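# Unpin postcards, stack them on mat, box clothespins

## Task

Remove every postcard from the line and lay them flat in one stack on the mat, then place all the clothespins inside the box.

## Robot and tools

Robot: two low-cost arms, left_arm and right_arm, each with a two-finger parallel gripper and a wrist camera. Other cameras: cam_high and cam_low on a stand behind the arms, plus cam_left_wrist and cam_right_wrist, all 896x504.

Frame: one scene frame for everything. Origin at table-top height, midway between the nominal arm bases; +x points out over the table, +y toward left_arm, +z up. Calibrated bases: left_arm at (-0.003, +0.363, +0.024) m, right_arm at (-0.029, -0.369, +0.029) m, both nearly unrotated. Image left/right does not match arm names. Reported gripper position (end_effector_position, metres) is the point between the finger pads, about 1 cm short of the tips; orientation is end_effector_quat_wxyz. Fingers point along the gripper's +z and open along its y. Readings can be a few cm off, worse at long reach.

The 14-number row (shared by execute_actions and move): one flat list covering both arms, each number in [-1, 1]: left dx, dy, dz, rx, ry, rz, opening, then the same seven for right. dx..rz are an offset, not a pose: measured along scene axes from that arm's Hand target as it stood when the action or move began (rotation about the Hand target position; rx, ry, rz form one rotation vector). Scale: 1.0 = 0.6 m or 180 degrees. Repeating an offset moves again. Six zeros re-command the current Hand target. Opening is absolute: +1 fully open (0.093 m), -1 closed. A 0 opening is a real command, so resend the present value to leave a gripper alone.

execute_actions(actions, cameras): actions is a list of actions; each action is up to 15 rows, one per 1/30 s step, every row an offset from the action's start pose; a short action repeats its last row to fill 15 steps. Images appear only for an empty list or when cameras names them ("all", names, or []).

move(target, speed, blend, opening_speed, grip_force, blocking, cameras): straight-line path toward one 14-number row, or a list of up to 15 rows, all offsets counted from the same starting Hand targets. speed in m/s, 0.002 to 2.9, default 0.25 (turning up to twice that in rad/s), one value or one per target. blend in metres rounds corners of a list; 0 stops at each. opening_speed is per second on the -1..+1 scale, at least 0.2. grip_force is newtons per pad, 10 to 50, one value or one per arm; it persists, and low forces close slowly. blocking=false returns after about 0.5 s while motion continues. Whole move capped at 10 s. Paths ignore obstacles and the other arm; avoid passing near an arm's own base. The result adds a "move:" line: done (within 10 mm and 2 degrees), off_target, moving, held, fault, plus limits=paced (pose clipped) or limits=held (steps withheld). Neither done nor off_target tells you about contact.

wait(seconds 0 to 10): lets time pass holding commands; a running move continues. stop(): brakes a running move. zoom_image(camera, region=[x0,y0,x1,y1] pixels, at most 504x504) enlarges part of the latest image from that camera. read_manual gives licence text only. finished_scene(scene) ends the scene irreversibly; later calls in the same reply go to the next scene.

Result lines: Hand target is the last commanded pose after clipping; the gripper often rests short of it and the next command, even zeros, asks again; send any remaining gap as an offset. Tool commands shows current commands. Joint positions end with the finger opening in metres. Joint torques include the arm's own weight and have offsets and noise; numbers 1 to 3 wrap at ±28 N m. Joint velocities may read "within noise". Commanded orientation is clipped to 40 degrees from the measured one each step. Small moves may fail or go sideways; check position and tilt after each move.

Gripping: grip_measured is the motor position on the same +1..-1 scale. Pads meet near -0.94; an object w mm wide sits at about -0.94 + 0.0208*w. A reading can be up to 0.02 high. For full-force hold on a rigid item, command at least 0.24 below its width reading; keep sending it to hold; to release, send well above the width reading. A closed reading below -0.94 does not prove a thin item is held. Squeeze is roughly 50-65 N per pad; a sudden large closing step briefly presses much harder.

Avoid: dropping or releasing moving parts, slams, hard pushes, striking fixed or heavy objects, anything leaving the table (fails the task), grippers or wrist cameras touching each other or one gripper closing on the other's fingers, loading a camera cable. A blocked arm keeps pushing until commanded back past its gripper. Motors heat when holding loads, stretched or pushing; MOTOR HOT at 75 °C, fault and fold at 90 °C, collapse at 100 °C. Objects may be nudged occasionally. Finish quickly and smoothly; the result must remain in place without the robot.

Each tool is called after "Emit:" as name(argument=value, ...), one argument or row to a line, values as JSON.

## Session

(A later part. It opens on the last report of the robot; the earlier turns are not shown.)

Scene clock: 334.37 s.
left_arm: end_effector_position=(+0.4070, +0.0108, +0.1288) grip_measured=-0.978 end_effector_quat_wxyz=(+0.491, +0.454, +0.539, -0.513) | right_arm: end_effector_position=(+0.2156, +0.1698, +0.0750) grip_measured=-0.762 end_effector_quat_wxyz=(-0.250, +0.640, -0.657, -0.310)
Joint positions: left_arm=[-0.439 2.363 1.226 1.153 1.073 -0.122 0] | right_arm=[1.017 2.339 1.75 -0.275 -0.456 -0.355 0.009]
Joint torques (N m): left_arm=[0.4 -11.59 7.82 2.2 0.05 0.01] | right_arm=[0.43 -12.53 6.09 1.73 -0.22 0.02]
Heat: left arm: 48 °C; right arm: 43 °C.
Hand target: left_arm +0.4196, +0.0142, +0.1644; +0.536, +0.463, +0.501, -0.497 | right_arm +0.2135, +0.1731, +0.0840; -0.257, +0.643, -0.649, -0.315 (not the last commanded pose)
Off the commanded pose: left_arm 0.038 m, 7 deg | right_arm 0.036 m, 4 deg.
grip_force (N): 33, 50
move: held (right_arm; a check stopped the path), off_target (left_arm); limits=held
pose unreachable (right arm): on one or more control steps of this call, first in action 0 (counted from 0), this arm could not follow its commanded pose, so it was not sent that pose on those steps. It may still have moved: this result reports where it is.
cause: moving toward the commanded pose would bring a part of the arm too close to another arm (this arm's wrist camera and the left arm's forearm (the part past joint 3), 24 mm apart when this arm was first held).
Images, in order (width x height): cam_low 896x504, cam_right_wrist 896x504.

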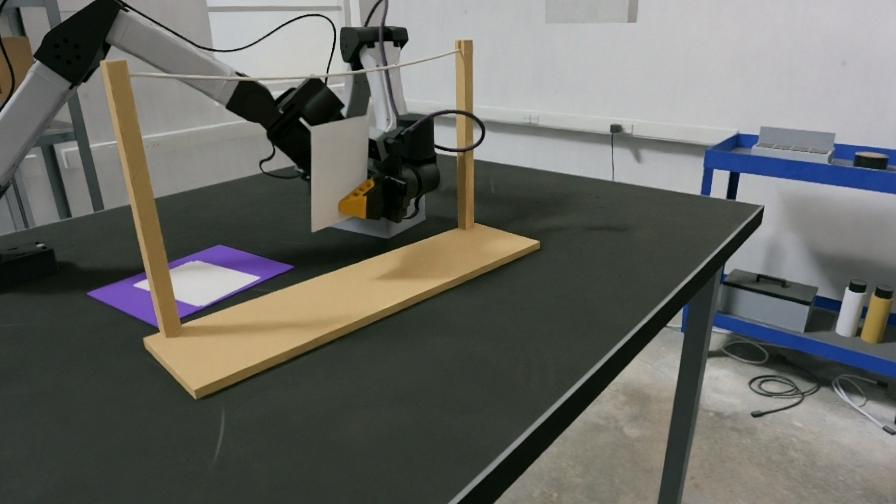

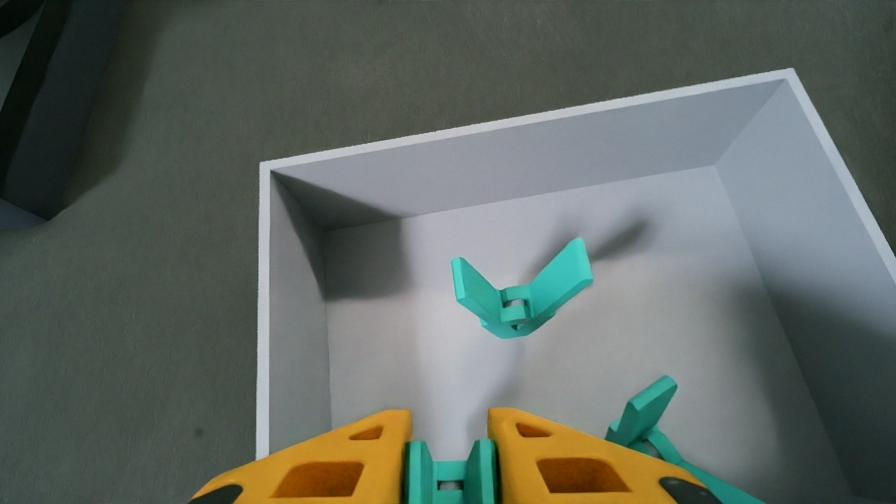

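Emit:
move(
  target=[0.04,0.0,0.05,0,0,0,-1,0,0,0,0,0,0,-0.85],
  speed=0.1,
  cameras=["cam_right_wrist","cam_low"],
)

Emit:
move(
  target=[0,0.0,0,0,0,0,-1,-0.005,0.045,0.012,0,0,0,-0.85],
  speed=0.1,
  cameras=["cam_right_wrist","cam_low"],
)

Scene clock: 336.03 s.
left_arm: end_effector_position=(+0.4338, +0.0106, +0.1651) grip_measured=-0.978 end_effector_quat_wxyz=(+0.519, +0.460, +0.513, -0.506) | right_arm: end_effector_position=(+0.2156, +0.1698, +0.0750) grip_measured=-0.762 end_effector_quat_wxyz=(-0.250, +0.640, -0.657, -0.310)
Joint positions: left_arm=[-0.416 2.363 1.358 1.113 1.09 -0.138 0] | right_arm=[1.017 2.339 1.75 -0.275 -0.456 -0.355 0.009]
Joint torques (N m): left_arm=[0.25 -13.05 8.31 1.32 -0.01 0.02] | right_arm=[0.39 -12.51 6.09 1.74 -0.22 0.01]
Heat: left arm: 49 °C; right arm: 44 °C.
Hand target: left_arm +0.4436, +0.0142, +0.1944; +0.536, +0.463, +0.501, -0.497 | right_arm +0.2135, +0.1731, +0.0840; -0.257, +0.643, -0.649, -0.315
Off the commanded pose: left_arm 0.031 m, 3 deg | right_arm 0.010 m, 1 deg.
grip_force (N): 33, 50
move: off_target (left_arm)
Images, in order (width x height): cam_low 896x504, cam_right_wrist 896x504.

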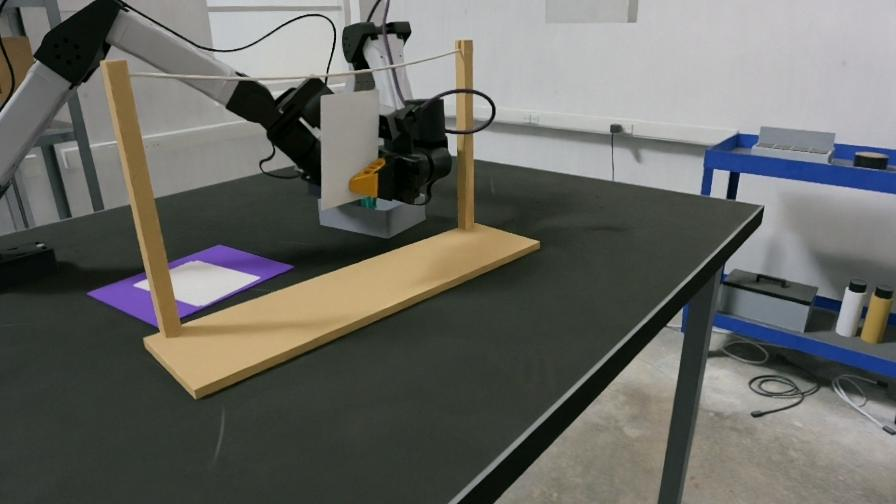

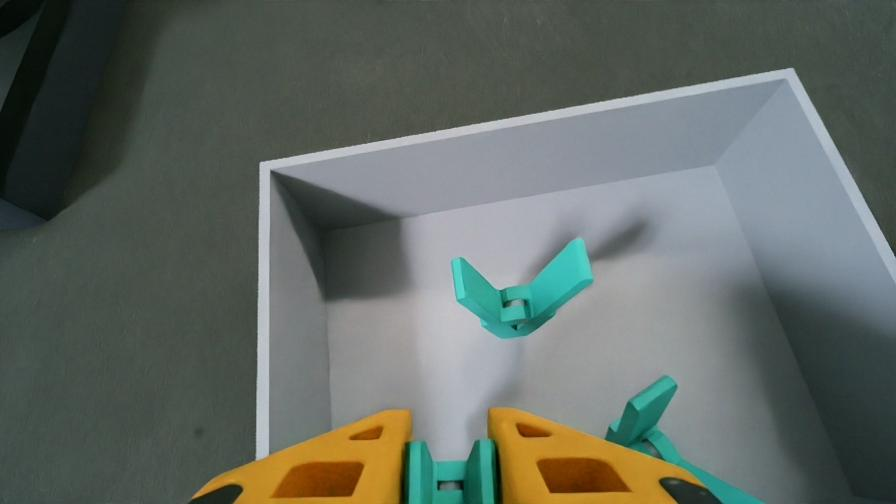

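Scene clock: 337.67 s.
left_arm: end_effector_position=(+0.4339, +0.0106, +0.1649) grip_measured=-0.978 end_effector_quat_wxyz=(+0.518, +0.460, +0.514, -0.506) | right_arm: end_effector_position=(+0.2035, +0.1956, +0.0775) grip_measured=-0.762 end_effector_quat_wxyz=(-0.249, +0.649, -0.645, -0.318)
Joint positions: left_arm=[-0.416 2.363 1.358 1.111 1.09 -0.138 0] | right_arm=[1.057 2.405 1.87 -0.313 -0.454 -0.344 0.009]
Joint torques (N m): left_arm=[0.17 -13.03 8.36 1.31 0.01 0.04] | right_arm=[0.29 -11.99 9.96 1.42 -0.01 0.15]
Heat: left arm: 49 °C; right arm: 44 °C.
Hand target: left_arm +0.4436, +0.0142, +0.1944; +0.536, +0.463, +0.501, -0.497 | right_arm +0.2105, +0.2001, +0.0912; -0.257, +0.643, -0.649, -0.315
Off the commanded pose: left_arm 0.031 m, 3 deg | right_arm 0.016 m, 1 deg.
grip_force (N): 33, 50
move: off_target (left_arm, right_arm)
Images, in order (width x height): cam_low 896x504, cam_right_wrist 896x504.

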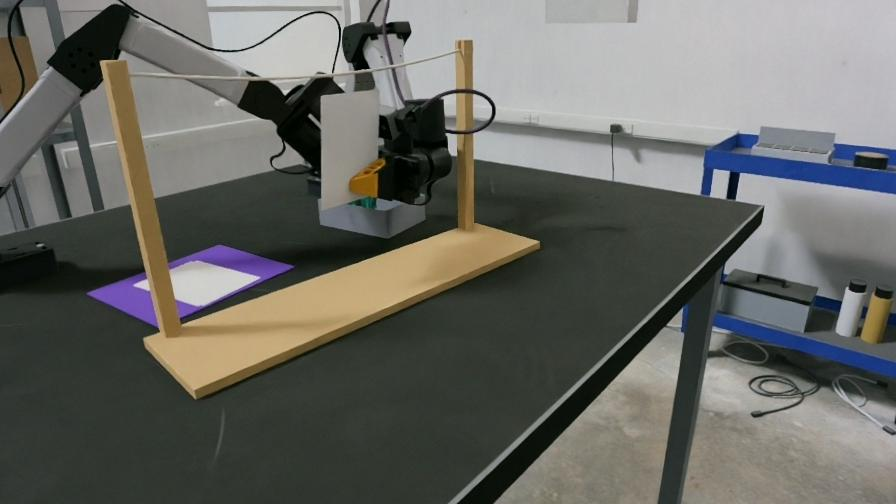

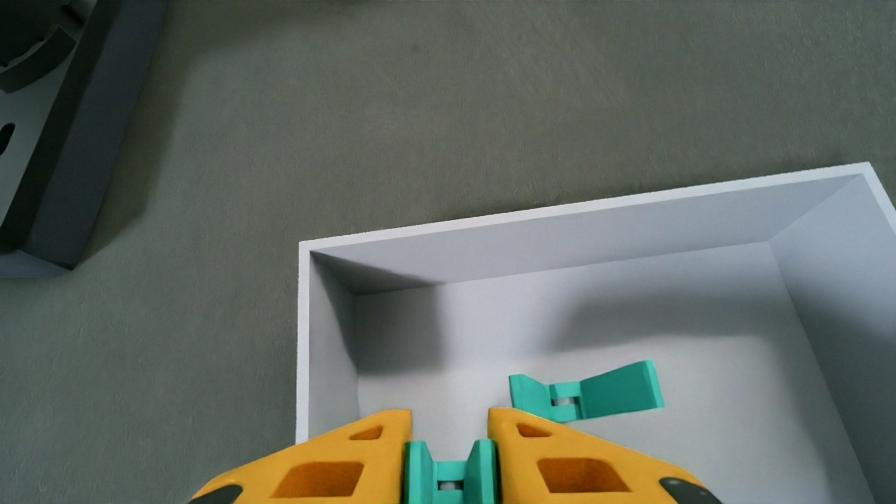

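Emit:
move(
  target=[0,0.0,0,0,0,0,-1,0.03,0,0.006,0,0,0,-0.85],
  speed=0.08,
  cameras=["cam_right_wrist"],
)

Emit:
move(
  target=[0,0.0,0,0,0,0,-1,0,0,0,0,0,0,0.15],
  opening_speed=0.6,
  cameras=["cam_right_wrist"],
)

Scene clock: 339.17 s.
left_arm: end_effector_position=(+0.4339, +0.0106, +0.1649) grip_measured=-0.978 end_effector_quat_wxyz=(+0.518, +0.460, +0.514, -0.506) | right_arm: end_effector_position=(+0.2286, +0.1939, +0.0802) grip_measured=-0.762 end_effector_quat_wxyz=(-0.250, +0.637, -0.659, -0.312)
Joint positions: left_arm=[-0.416 2.363 1.358 1.111 1.09 -0.138 0] | right_arm=[1.02 2.445 1.961 -0.375 -0.454 -0.344 0.009]
Joint torques (N m): left_arm=[0.21 -13.03 8.38 1.31 0 0.05] | right_arm=[0.05 -12.26 10.04 1.4 -0.24 -0.07]
Heat: left arm: 49 °C; right arm: 44 °C.
Hand target: left_arm +0.4436, +0.0142, +0.1944; +0.536, +0.463, +0.501, -0.497 | right_arm +0.2285, +0.2001, +0.0948; -0.257, +0.643, -0.649, -0.315
Off the commanded pose: left_arm 0.031 m, 3 deg | right_arm 0.016 m, 2 deg.
grip_force (N): 33, 50
move: off_target (left_arm, right_arm)
Images, in order (width x height): cam_right_wrist 896x504.

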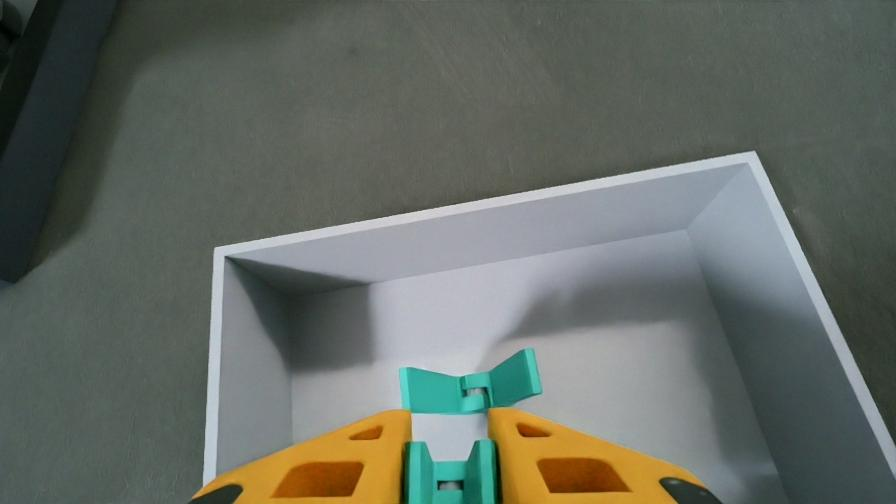

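Scene clock: 341.33 s.
left_arm: end_effector_position=(+0.4339, +0.0106, +0.1649) grip_measured=-0.978 end_effector_quat_wxyz=(+0.518, +0.460, +0.514, -0.506) | right_arm: end_effector_position=(+0.2286, +0.1939, +0.0802) grip_measured=+0.148 end_effector_quat_wxyz=(-0.250, +0.637, -0.659, -0.312)
Joint positions: left_arm=[-0.416 2.363 1.358 1.111 1.09 -0.138 0] | right_arm=[1.02 2.445 1.961 -0.375 -0.454 -0.344 0.052]
Joint torques (N m): left_arm=[0.25 -13 8.38 1.32 -0.01 0.03] | right_arm=[0.06 -12.29 10.06 1.4 -0.23 -0.06]
Heat: left arm: 49 °C; right arm: 44 °C.
Hand target: left_arm +0.4436, +0.0142, +0.1944; +0.536, +0.463, +0.501, -0.497 | right_arm +0.2285, +0.2001, +0.0948; -0.257, +0.643, -0.649, -0.315
Off the commanded pose: left_arm 0.031 m, 3 deg | right_arm 0.016 m, 2 deg.
grip_force (N): 33, 50
move: off_target (left_arm, right_arm)
Images, in order (width x height): cam_right_wrist 896x504.

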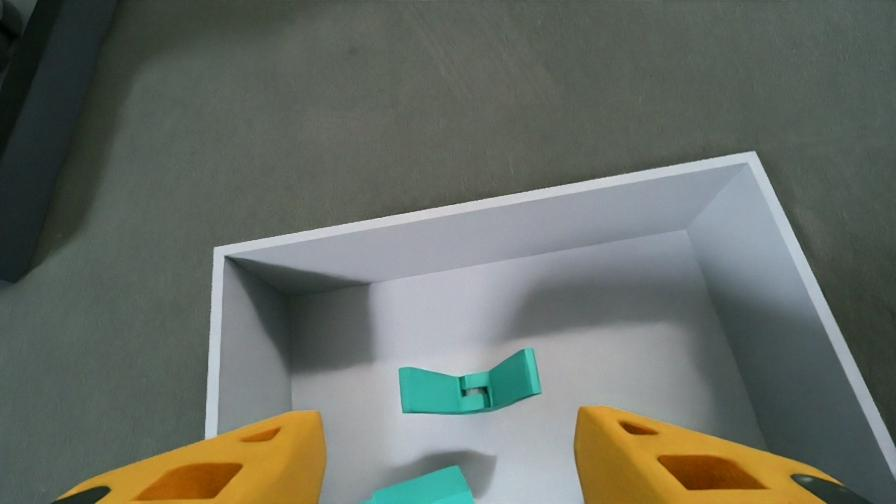

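Emit:
move(
  target=[
    [0,0,0,0,0,0,-1,-0.01,0,0.06,0,0,0,0.15],
    [0,0,0,0,0,0,-1,-0.02,-0.12,0.13,0,0,0,0.15],
  ],
  speed=0.12,
  blend=0.02,
  cameras=["cam_right_wrist","cam_high"],
)

Scene clock: 342.30 s.
left_arm: end_effector_position=(+0.4339, +0.0106, +0.1649) grip_measured=-0.978 end_effector_quat_wxyz=(+0.518, +0.460, +0.514, -0.506) | right_arm: end_effector_position=(+0.2282, +0.1934, +0.0849) grip_measured=+0.148 end_effector_quat_wxyz=(-0.244, +0.638, -0.661, -0.310)
Joint positions: left_arm=[-0.416 2.363 1.358 1.111 1.09 -0.138 0] | right_arm=[1.02 2.445 1.987 -0.413 -0.454 -0.344 0.052]
Joint torques (N m): left_arm=[0.2 -13 8.32 1.32 0 0.03] | right_arm=[0.17 -13 6.49 1.76 -0.22 0]
Heat: left arm: 49 °C; right arm: 44 °C.
Hand target: left_arm +0.4436, +0.0142, +0.1944; +0.536, +0.463, +0.501, -0.497 | right_arm +0.2261, +0.1977, +0.0935; -0.253, +0.641, -0.653, -0.316 (not the last commanded pose)
Off the commanded pose: left_arm 0.031 m, 3 deg | right_arm 0.110 m, 2 deg.
grip_force (N): 33, 50
move: held (right_arm; a check stopped the path), off_target (left_arm); path passed 0 of 2 targets; blend cut to 0.0182 m at target 1; limits=held
pose unreachable (right arm): on one or more control steps of this call, first in action 0 (counted from 0), this arm could not follow its commanded pose, so it was not sent that pose on those steps. It may still have moved: this result reports where it is.
cause: moving toward the commanded pose would bring a part of the arm too close to another arm (this arm's wrist camera and the left arm's forearm (the part past joint 3), 19 mm apart when this arm was first held).
Images, in order (width x height): cam_high 896x504, cam_right_wrist 896x504.

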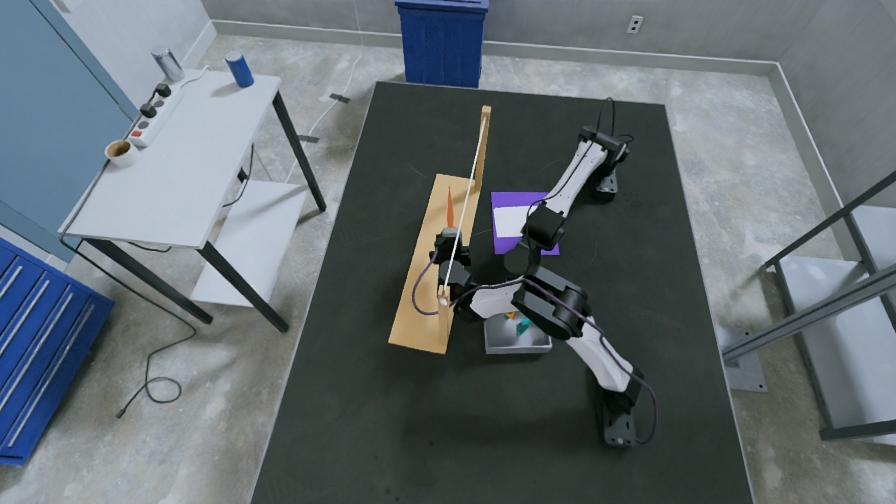

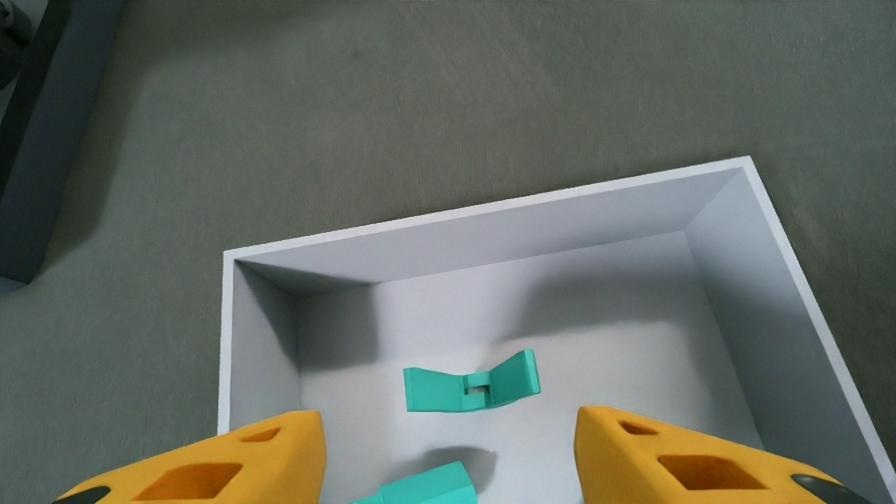

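Emit:
move(
  target=[
    [0,0,0,0,0,0,-1,-0.03,-0.07,0.02,0,0,0,0.0],
    [0,0,0,0,0,0,-1,-0.03,-0.14,0.08,0,0,0,0.0],
    [0,0,0,0,0,0,-1,-0.03,-0.3,0.18,0,0,0,0.0],
  ],
  speed=0.12,
  blend=[0.02,0.02,0],
  cameras=["cam_right_wrist","cam_high"],
)

Scene clock: 345.30 s.
left_arm: end_effector_position=(+0.4339, +0.0106, +0.1649) grip_measured=-0.978 end_effector_quat_wxyz=(+0.518, +0.460, +0.514, -0.506) | right_arm: end_effector_position=(+0.2203, +0.0214, +0.1901) grip_measured=+0.002 end_effector_quat_wxyz=(-0.254, +0.631, -0.667, -0.304)
Joint positions: left_arm=[-0.416 2.363 1.358 1.111 1.09 -0.138 0] | right_arm=[0.806 1.792 1.414 -0.569 -0.563 -0.52 0.045]
Joint torques (N m): left_arm=[0.21 -13.04 8.32 1.32 0 0.05] | right_arm=[0.06 -10.62 5.23 1.26 -0.54 -0.14]
Heat: left arm: 50 °C; right arm: 45 °C.
Hand target: left_arm +0.4436, +0.0142, +0.1944; +0.536, +0.463, +0.501, -0.497 | right_arm +0.2081, +0.0177, +0.2015; -0.253, +0.641, -0.653, -0.316
Off the commanded pose: left_arm 0.031 m, 3 deg | right_arm 0.017 m, 2 deg.
grip_force (N): 33, 50
move: off_target (left_arm, right_arm)
Images, in order (width x height): cam_high 896x504, cam_right_wrist 896x504.

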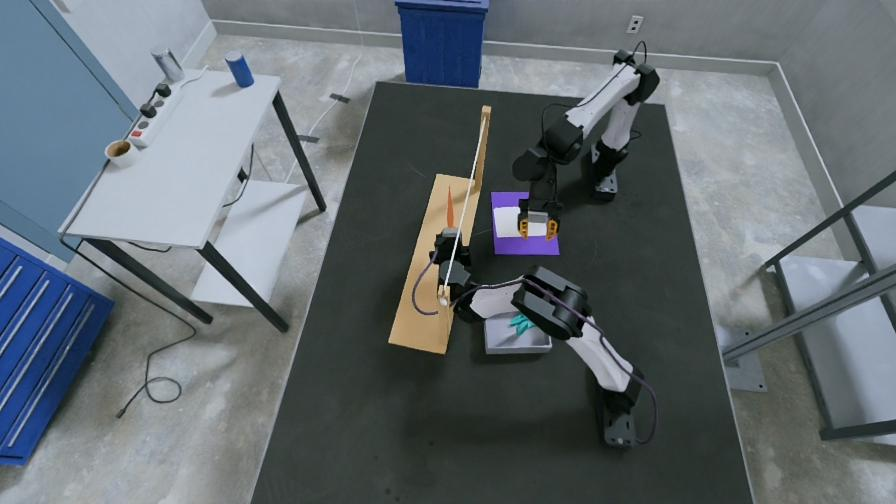

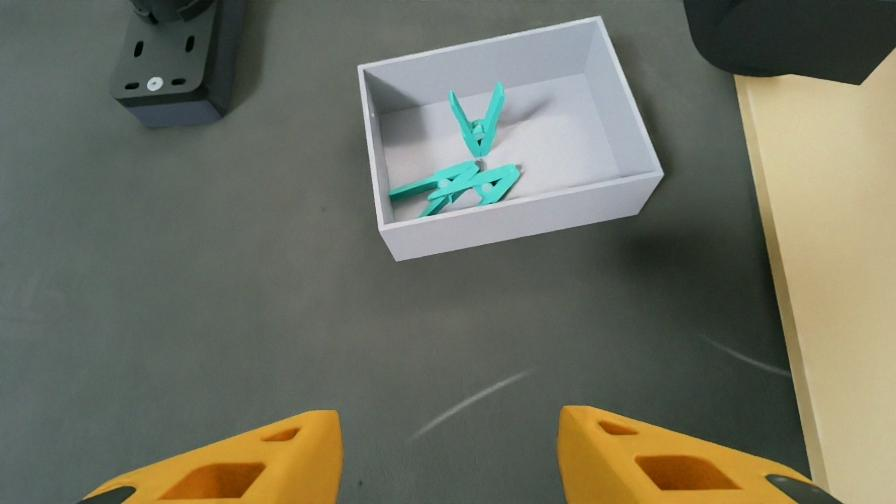

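Emit:
move(
  target=[
    [0,0,0,0,0,0,-1,0.0,-0.2,0.15,0,0,0,0.0],
    [0,0,0,0,0,0,-1,0.01,-0.417,0.117,-0.228,0.183,-0.463,-1],
  ],
  speed=0.3,
  blend=[0.04,0],
  cameras=["cam_right_wrist","cam_high"],
)

Scene clock: 350.63 s.
left_arm: end_effector_position=(+0.4339, +0.0106, +0.1649) grip_measured=-0.978 end_effector_quat_wxyz=(+0.518, +0.460, +0.514, -0.506) | right_arm: end_effector_position=(+0.2196, -0.2228, +0.2659) grip_measured=-0.977 end_effector_quat_wxyz=(+0.072, -0.009, +0.996, +0.054)
Joint positions: left_arm=[-0.416 2.363 1.358 1.111 1.09 -0.138 0] | right_arm=[0.516 1.542 1.7 -1.55 -0.025 0.503 0]
Joint torques (N m): left_arm=[0.24 -13.05 8.38 1.32 0 0.03] | right_arm=[-0.24 -7.06 4.27 0.64 0.18 0.15]
Heat: left arm: 50 °C; right arm: 44 °C.
Hand target: left_arm +0.4436, +0.0142, +0.1944; +0.536, +0.463, +0.501, -0.497 | right_arm +0.2141, -0.2325, +0.2717; +0.000, +0.001, +1.000, +0.000
Off the commanded pose: left_arm 0.031 m, 3 deg | right_arm 0.013 m, 10 deg.
joint sent to its limit (right arm) — joint 4 (wrist pitch), lower limit. The joint targets are off in position and orientation.
grip_force (N): 33, 50
move: off_target (left_arm, right_arm); target 2's new opening was sent with right_arm's hand 0.013 m and 10 deg from that target
Images, in order (width x height): cam_high 896x504, cam_right_wrist 896x504.

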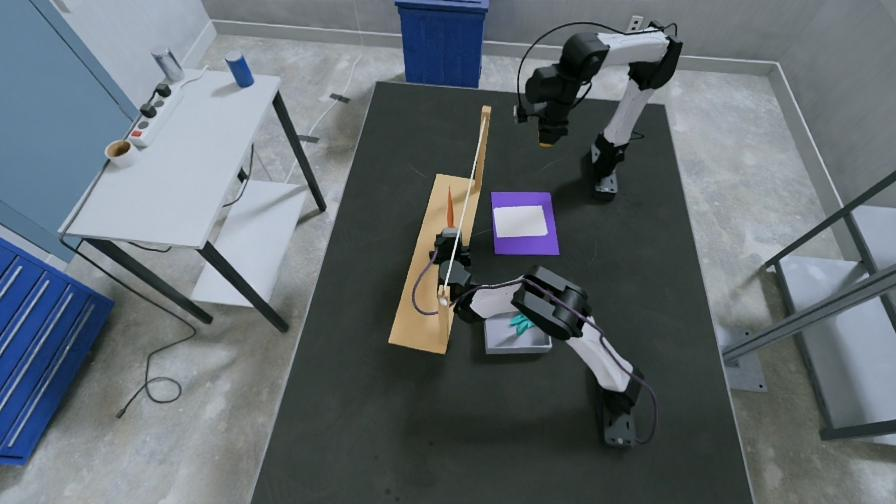

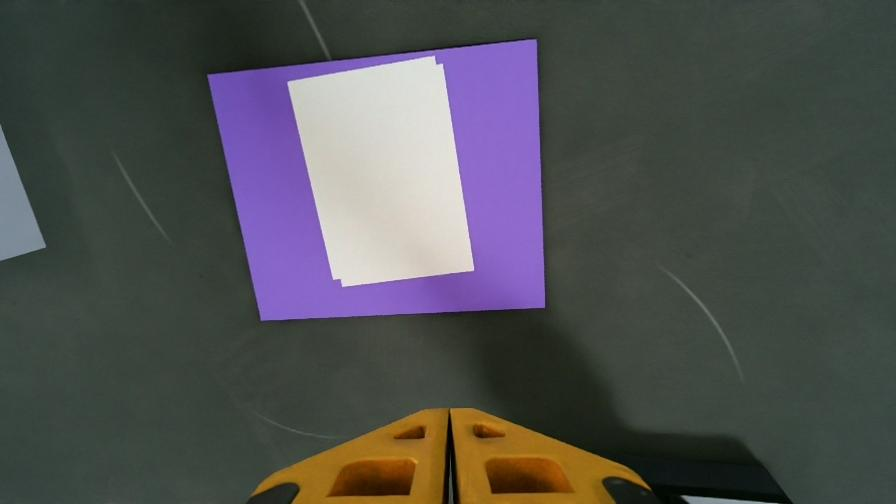

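Emit:
move(
  target=[
    [-0.1,-0.03,-0.035,0,0,0,-1,0,0,0,0,0,0,-1],
    [-0.29,-0.1,-0.02,0.2065,-0.475,-0.1354,-1,0,0,0,0,0,0,-1],
  ],
  speed=0.2,
  blend=[0.03,0],
  cameras=["all"],
)

Scene clock: 356.97 s.
left_arm: end_effector_position=(+0.2642, -0.0413, +0.1470) grip_measured=-0.978 end_effector_quat_wxyz=(+0.442, +0.896, +0.048, -0.002) | right_arm: end_effector_position=(+0.2196, -0.2228, +0.2659) grip_measured=-0.977 end_effector_quat_wxyz=(+0.072, -0.009, +0.996, +0.054)
Joint positions: left_arm=[-0.812 1.834 1.226 -0.186 0.547 2 0] | right_arm=[0.516 1.542 1.7 -1.55 -0.025 0.503 0]
Joint torques (N m): left_arm=[-0.69 -10.65 10.51 1.16 0.23 0.2] | right_arm=[-0.27 -7.04 4.27 0.63 0.18 0.15]
Heat: left arm: 51 °C; right arm: 43 °C.
Hand target: left_arm +0.2696, -0.0458, +0.1824; +0.462, +0.886, +0.035, +0.018 | right_arm +0.2141, -0.2325, +0.2717; +0.000, +0.001, +1.000, +0.000
Off the commanded pose: left_arm 0.036 m, 4 deg | right_arm 0.013 m, 10 deg.
joint sent to its limit (right arm) — joint 4 (wrist pitch), lower limit. The joint targets are off in position and orientation.
grip_force (N): 33, 50
move: off_target (left_arm, right_arm)

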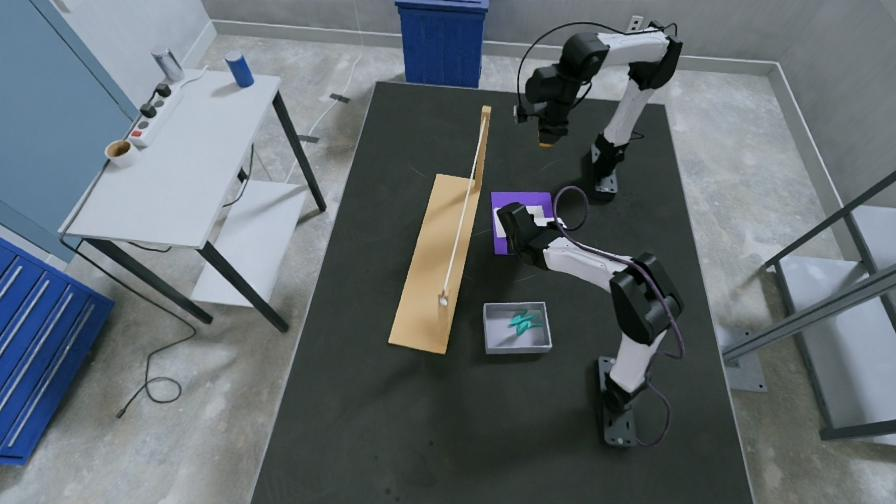

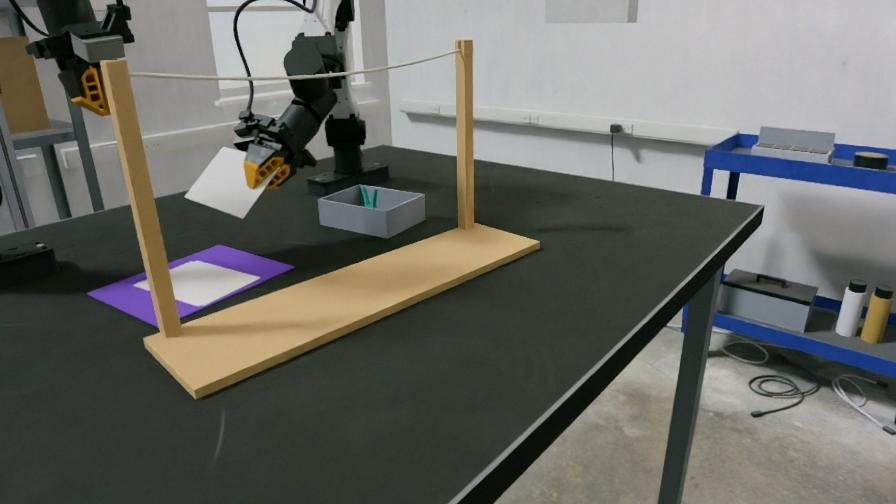

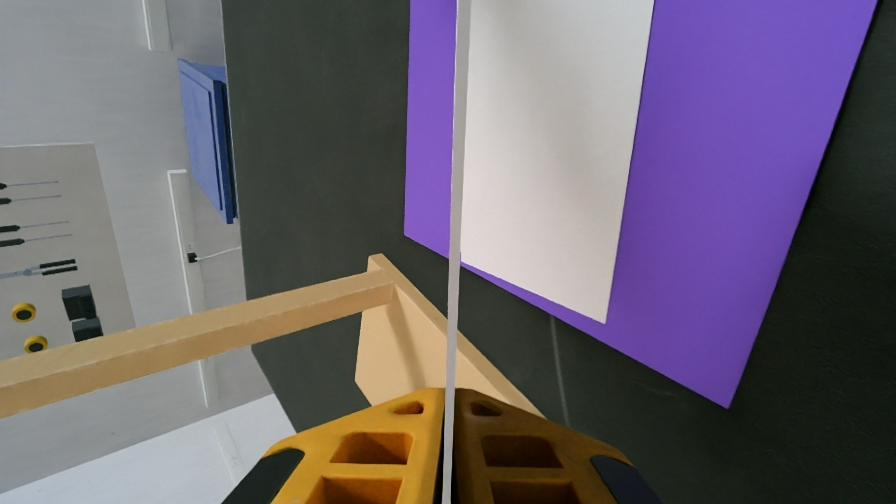

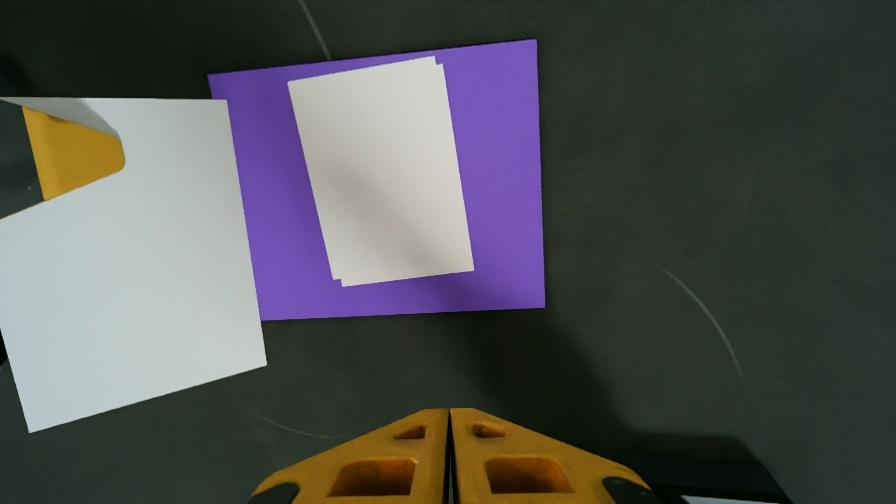

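Emit:
move(
  target=[-0.01,-0.01,-0.15,-0.072,-0.0076,0,-1,0,0,0,0,0,0,-1],
  speed=0.12,
  cameras=["all"],
)

Scene clock: 359.43 s.
left_arm: end_effector_position=(+0.2628, -0.0499, +0.0865) grip_measured=-0.978 end_effector_quat_wxyz=(+0.537, +0.842, +0.036, +0.030) | right_arm: end_effector_position=(+0.2196, -0.2228, +0.2659) grip_measured=-0.977 end_effector_quat_wxyz=(+0.072, -0.009, +0.996, +0.054)
Joint positions: left_arm=[-0.812 1.986 0.924 0.528 0.596 1.903 0] | right_arm=[0.516 1.542 1.7 -1.55 -0.025 0.503 0]
Joint torques (N m): left_arm=[-0.06 -6.31 4.38 2.4 0.59 -0.18] | right_arm=[-0.25 -7.02 4.31 0.64 0.18 0.16]
Heat: left arm: 50 °C; right arm: 43 °C.
Hand target: left_arm +0.2636, -0.0518, +0.0924; +0.560, +0.828, +0.031, +0.024 | right_arm +0.2141, -0.2325, +0.2717; +0.000, +0.001, +1.000, +0.000
Off the commanded pose: left_arm 0.006 m, 3 deg | right_arm 0.013 m, 10 deg.
joint sent to its limit (right arm) — joint 4 (wrist pitch), lower limit. The joint targets are off in position and orientation.
grip_force (N): 33, 50
move: off_target (left_arm, right_arm)

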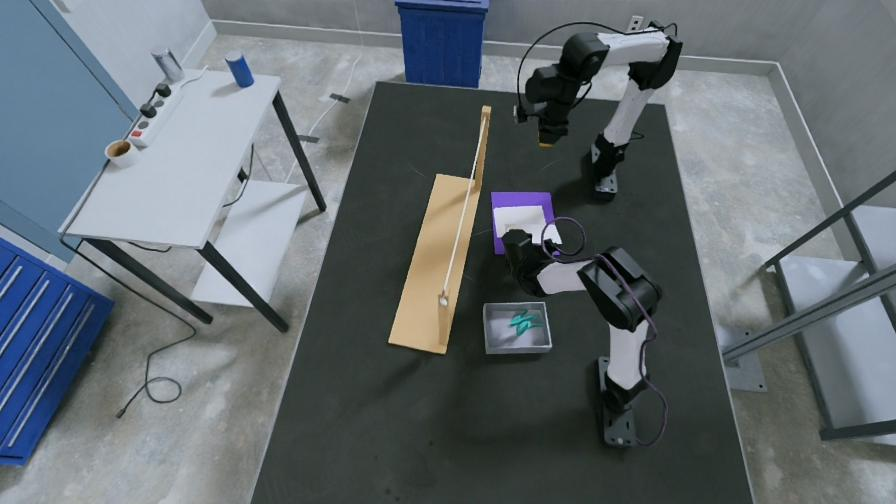

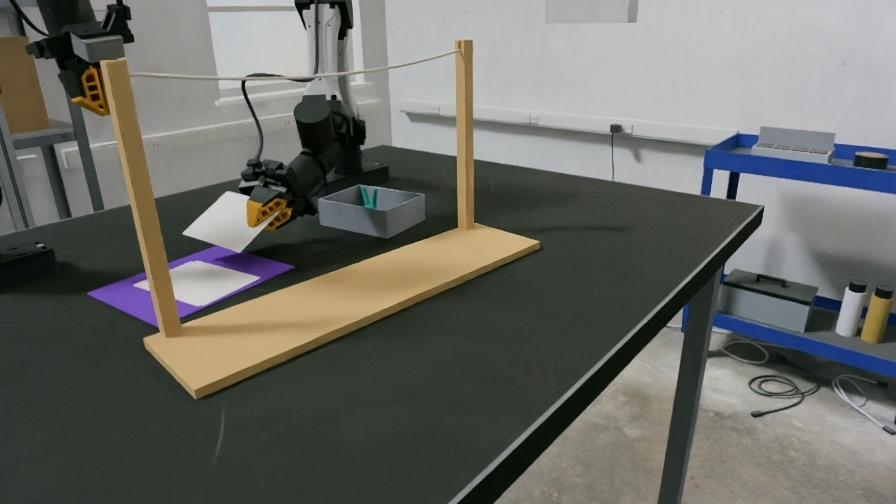

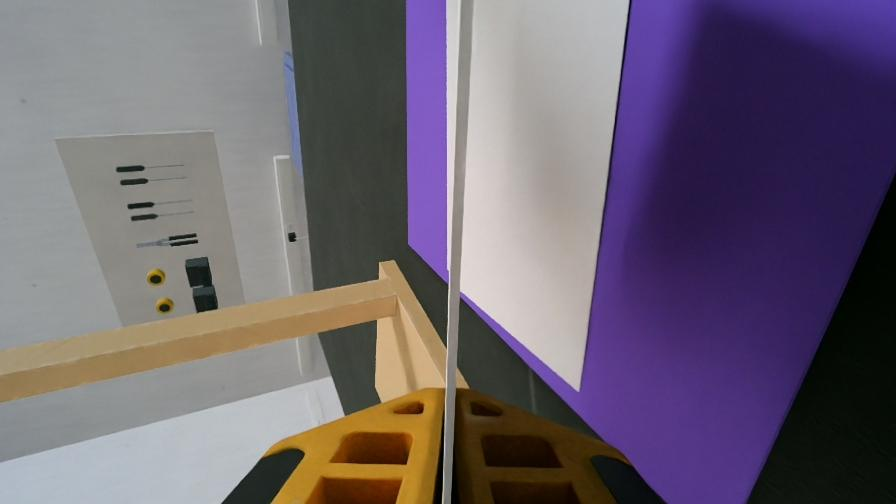

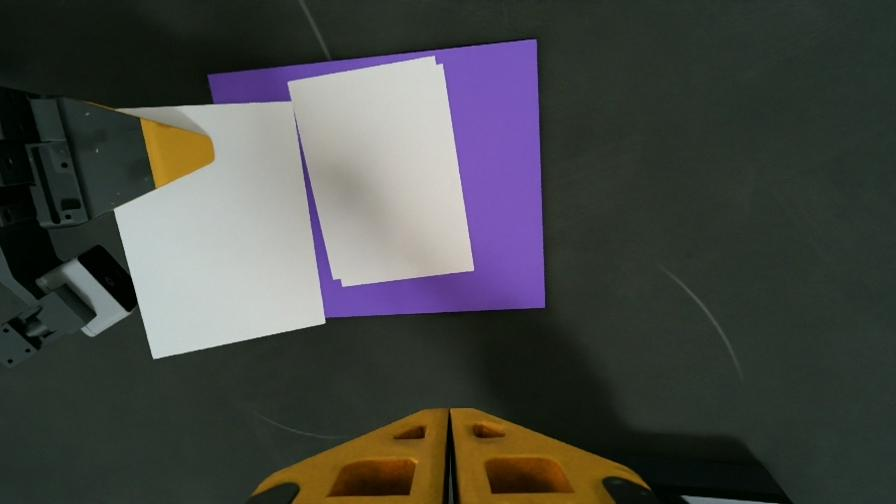

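Emit:
move(
  target=[
    [0.055,0.0,0,0,0,0,-1,0,0,0,0,0,0,-1],
    [0.055,-0.005,-0.06,-0.03,0,0,-1,0,0,0,0,0,0,-1],
  ],
  speed=0.1,
  blend=[0.01,0],
  cameras=["cam_low","cam_left_wrist","cam_right_wrist"],
)

Scene clock: 361.67 s.
left_arm: end_effector_position=(+0.2979, -0.0482, +0.0443) grip_measured=-0.978 end_effector_quat_wxyz=(+0.572, +0.818, +0.047, +0.026) | right_arm: end_effector_position=(+0.2196, -0.2228, +0.2659) grip_measured=-0.977 end_effector_quat_wxyz=(+0.072, -0.009, +0.996, +0.054)
Joint positions: left_arm=[-0.735 2.222 0.976 0.786 0.685 1.862 0] | right_arm=[0.516 1.542 1.7 -1.55 -0.025 0.503 0]
Joint torques (N m): left_arm=[-0.09 -7.36 4.74 2.41 0.59 -0.21] | right_arm=[-0.32 -6.99 4.34 0.63 0.17 0.16]
Heat: left arm: 50 °C; right arm: 43 °C.
Hand target: left_arm +0.2966, -0.0548, +0.0564; +0.598, +0.800, +0.032, +0.023 | right_arm +0.2141, -0.2325, +0.2717; +0.000, +0.001, +1.000, +0.000
Off the commanded pose: left_arm 0.014 m, 4 deg | right_arm 0.013 m, 10 deg.
joint sent to its limit (right arm) — joint 4 (wrist pitch), lower limit. The joint targets are off in position and orientation.
grip_force (N): 33, 50
move: off_target (left_arm, right_arm)
Images, in order (width x height): cam_low 896x504, cam_left_wrist 896x504, cam_right_wrist 896x504.

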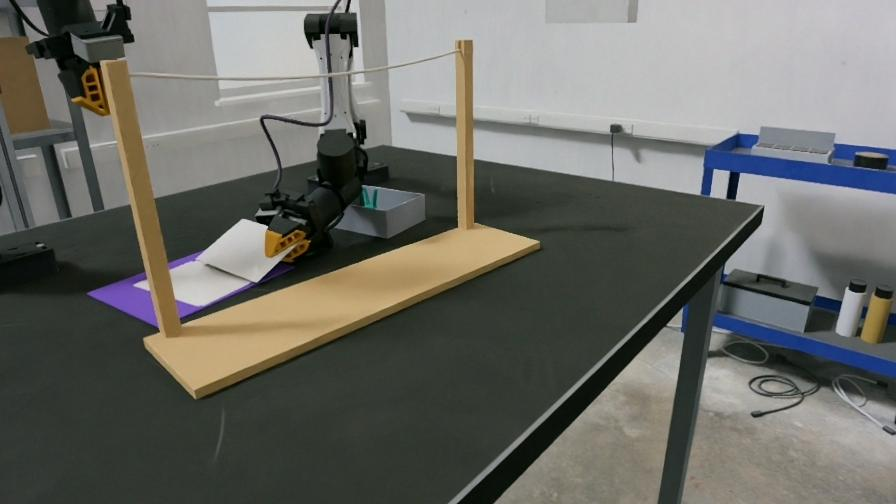

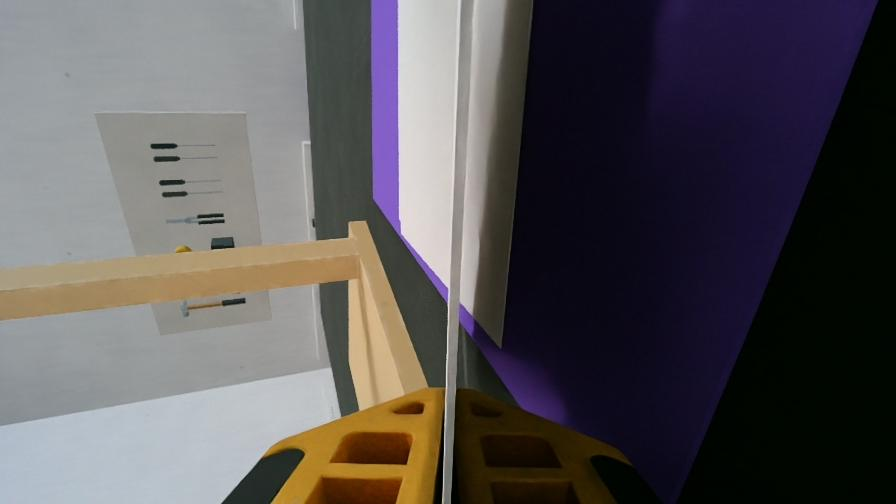

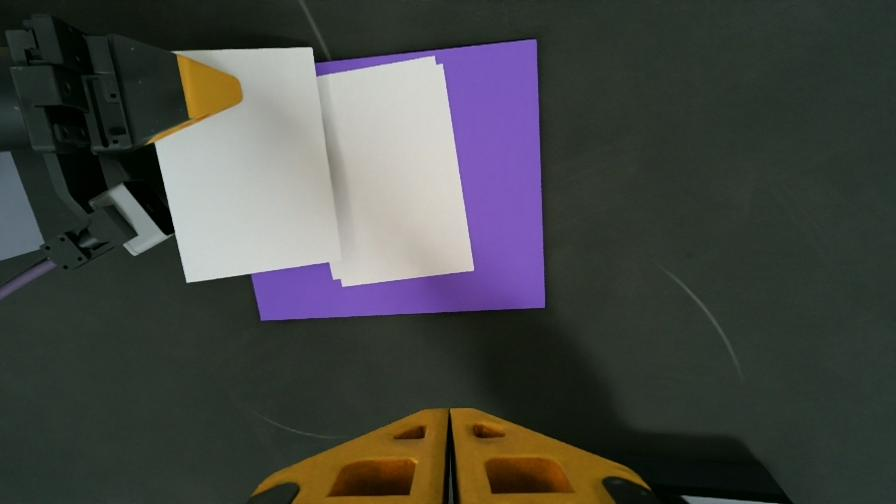

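Emit:
move(
  target=[
    [0,0,0,0,0,0,-1,-0.024,0.21,-0.25,0,0,0,-1],
    [0,0,0,0,0,0,-1,-0.024,0.223,-0.36,0,0,0,-1],
  ],
  speed=0.15,
  blend=[0.02,0],
  cameras=["cam_low","cam_left_wrist","cam_right_wrist"],
)

Scene clock: 364.73 s.
left_arm: end_effector_position=(+0.2979, -0.0482, +0.0443) grip_measured=-0.978 end_effector_quat_wxyz=(+0.572, +0.818, +0.047, +0.025) | right_arm: end_effector_position=(+0.1957, -0.1039, +0.0547) grip_measured=-0.977 end_effector_quat_wxyz=(-0.015, -0.007, +1.000, -0.009)
Joint positions: left_arm=[-0.735 2.222 0.976 0.786 0.685 1.86 0] | right_arm=[0.861 1.957 1.352 -0.997 -0.011 0.848 0]
Joint torques (N m): left_arm=[-0.02 -7.31 4.74 2.42 0.58 -0.21] | right_arm=[0.64 -8.34 4.4 0.65 0.06 0.17]
Heat: left arm: 49 °C; right arm: 43 °C.
Hand target: left_arm +0.2966, -0.0548, +0.0564; +0.598, +0.800, +0.032, +0.023 | right_arm +0.1997, -0.0987, +0.0557; +0.000, +0.001, +1.000, +0.000
Off the commanded pose: left_arm 0.014 m, 4 deg | right_arm 0.007 m, 2 deg.
grip_force (N): 33, 50
move: off_target (left_arm)
Images, in order (width x height): cam_low 896x504, cam_left_wrist 896x504, cam_right_wrist 896x504.

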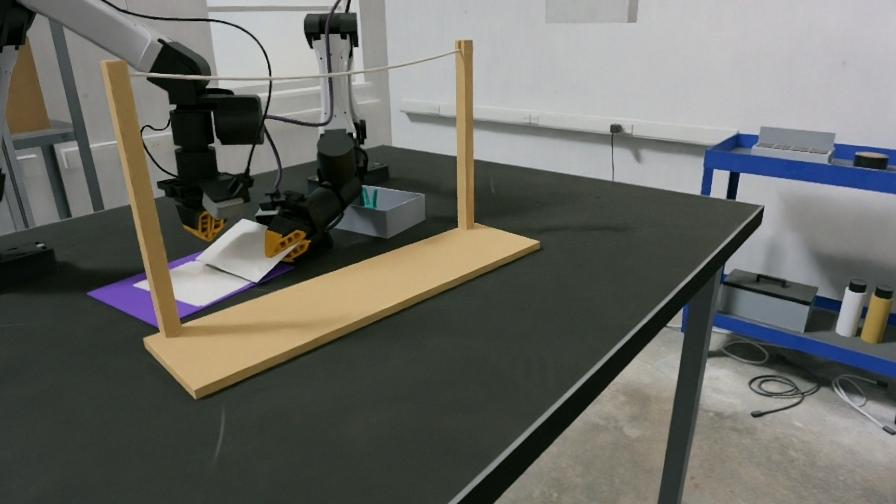

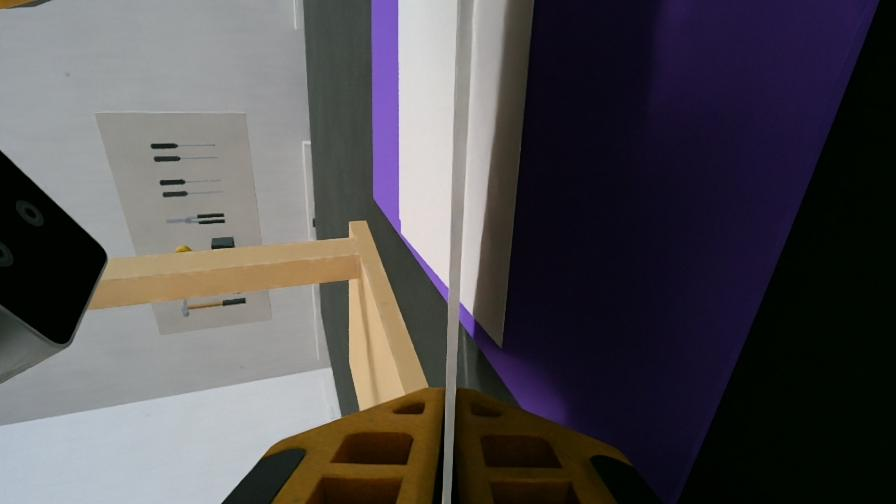

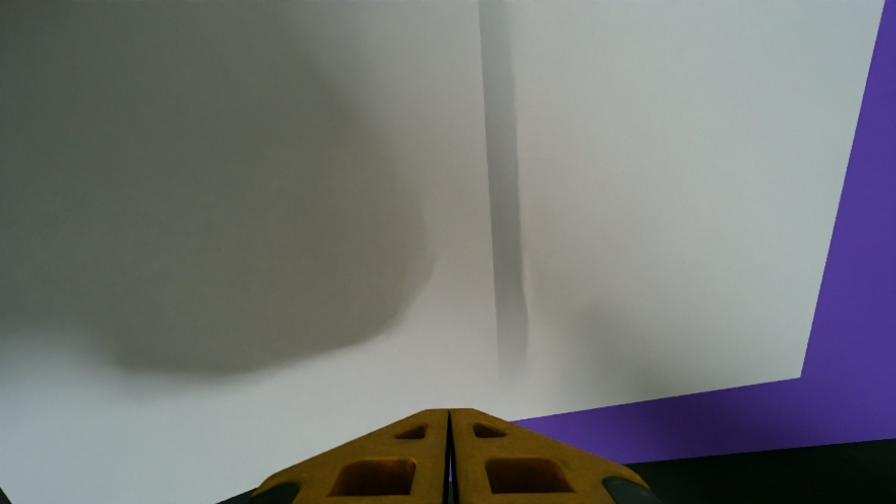

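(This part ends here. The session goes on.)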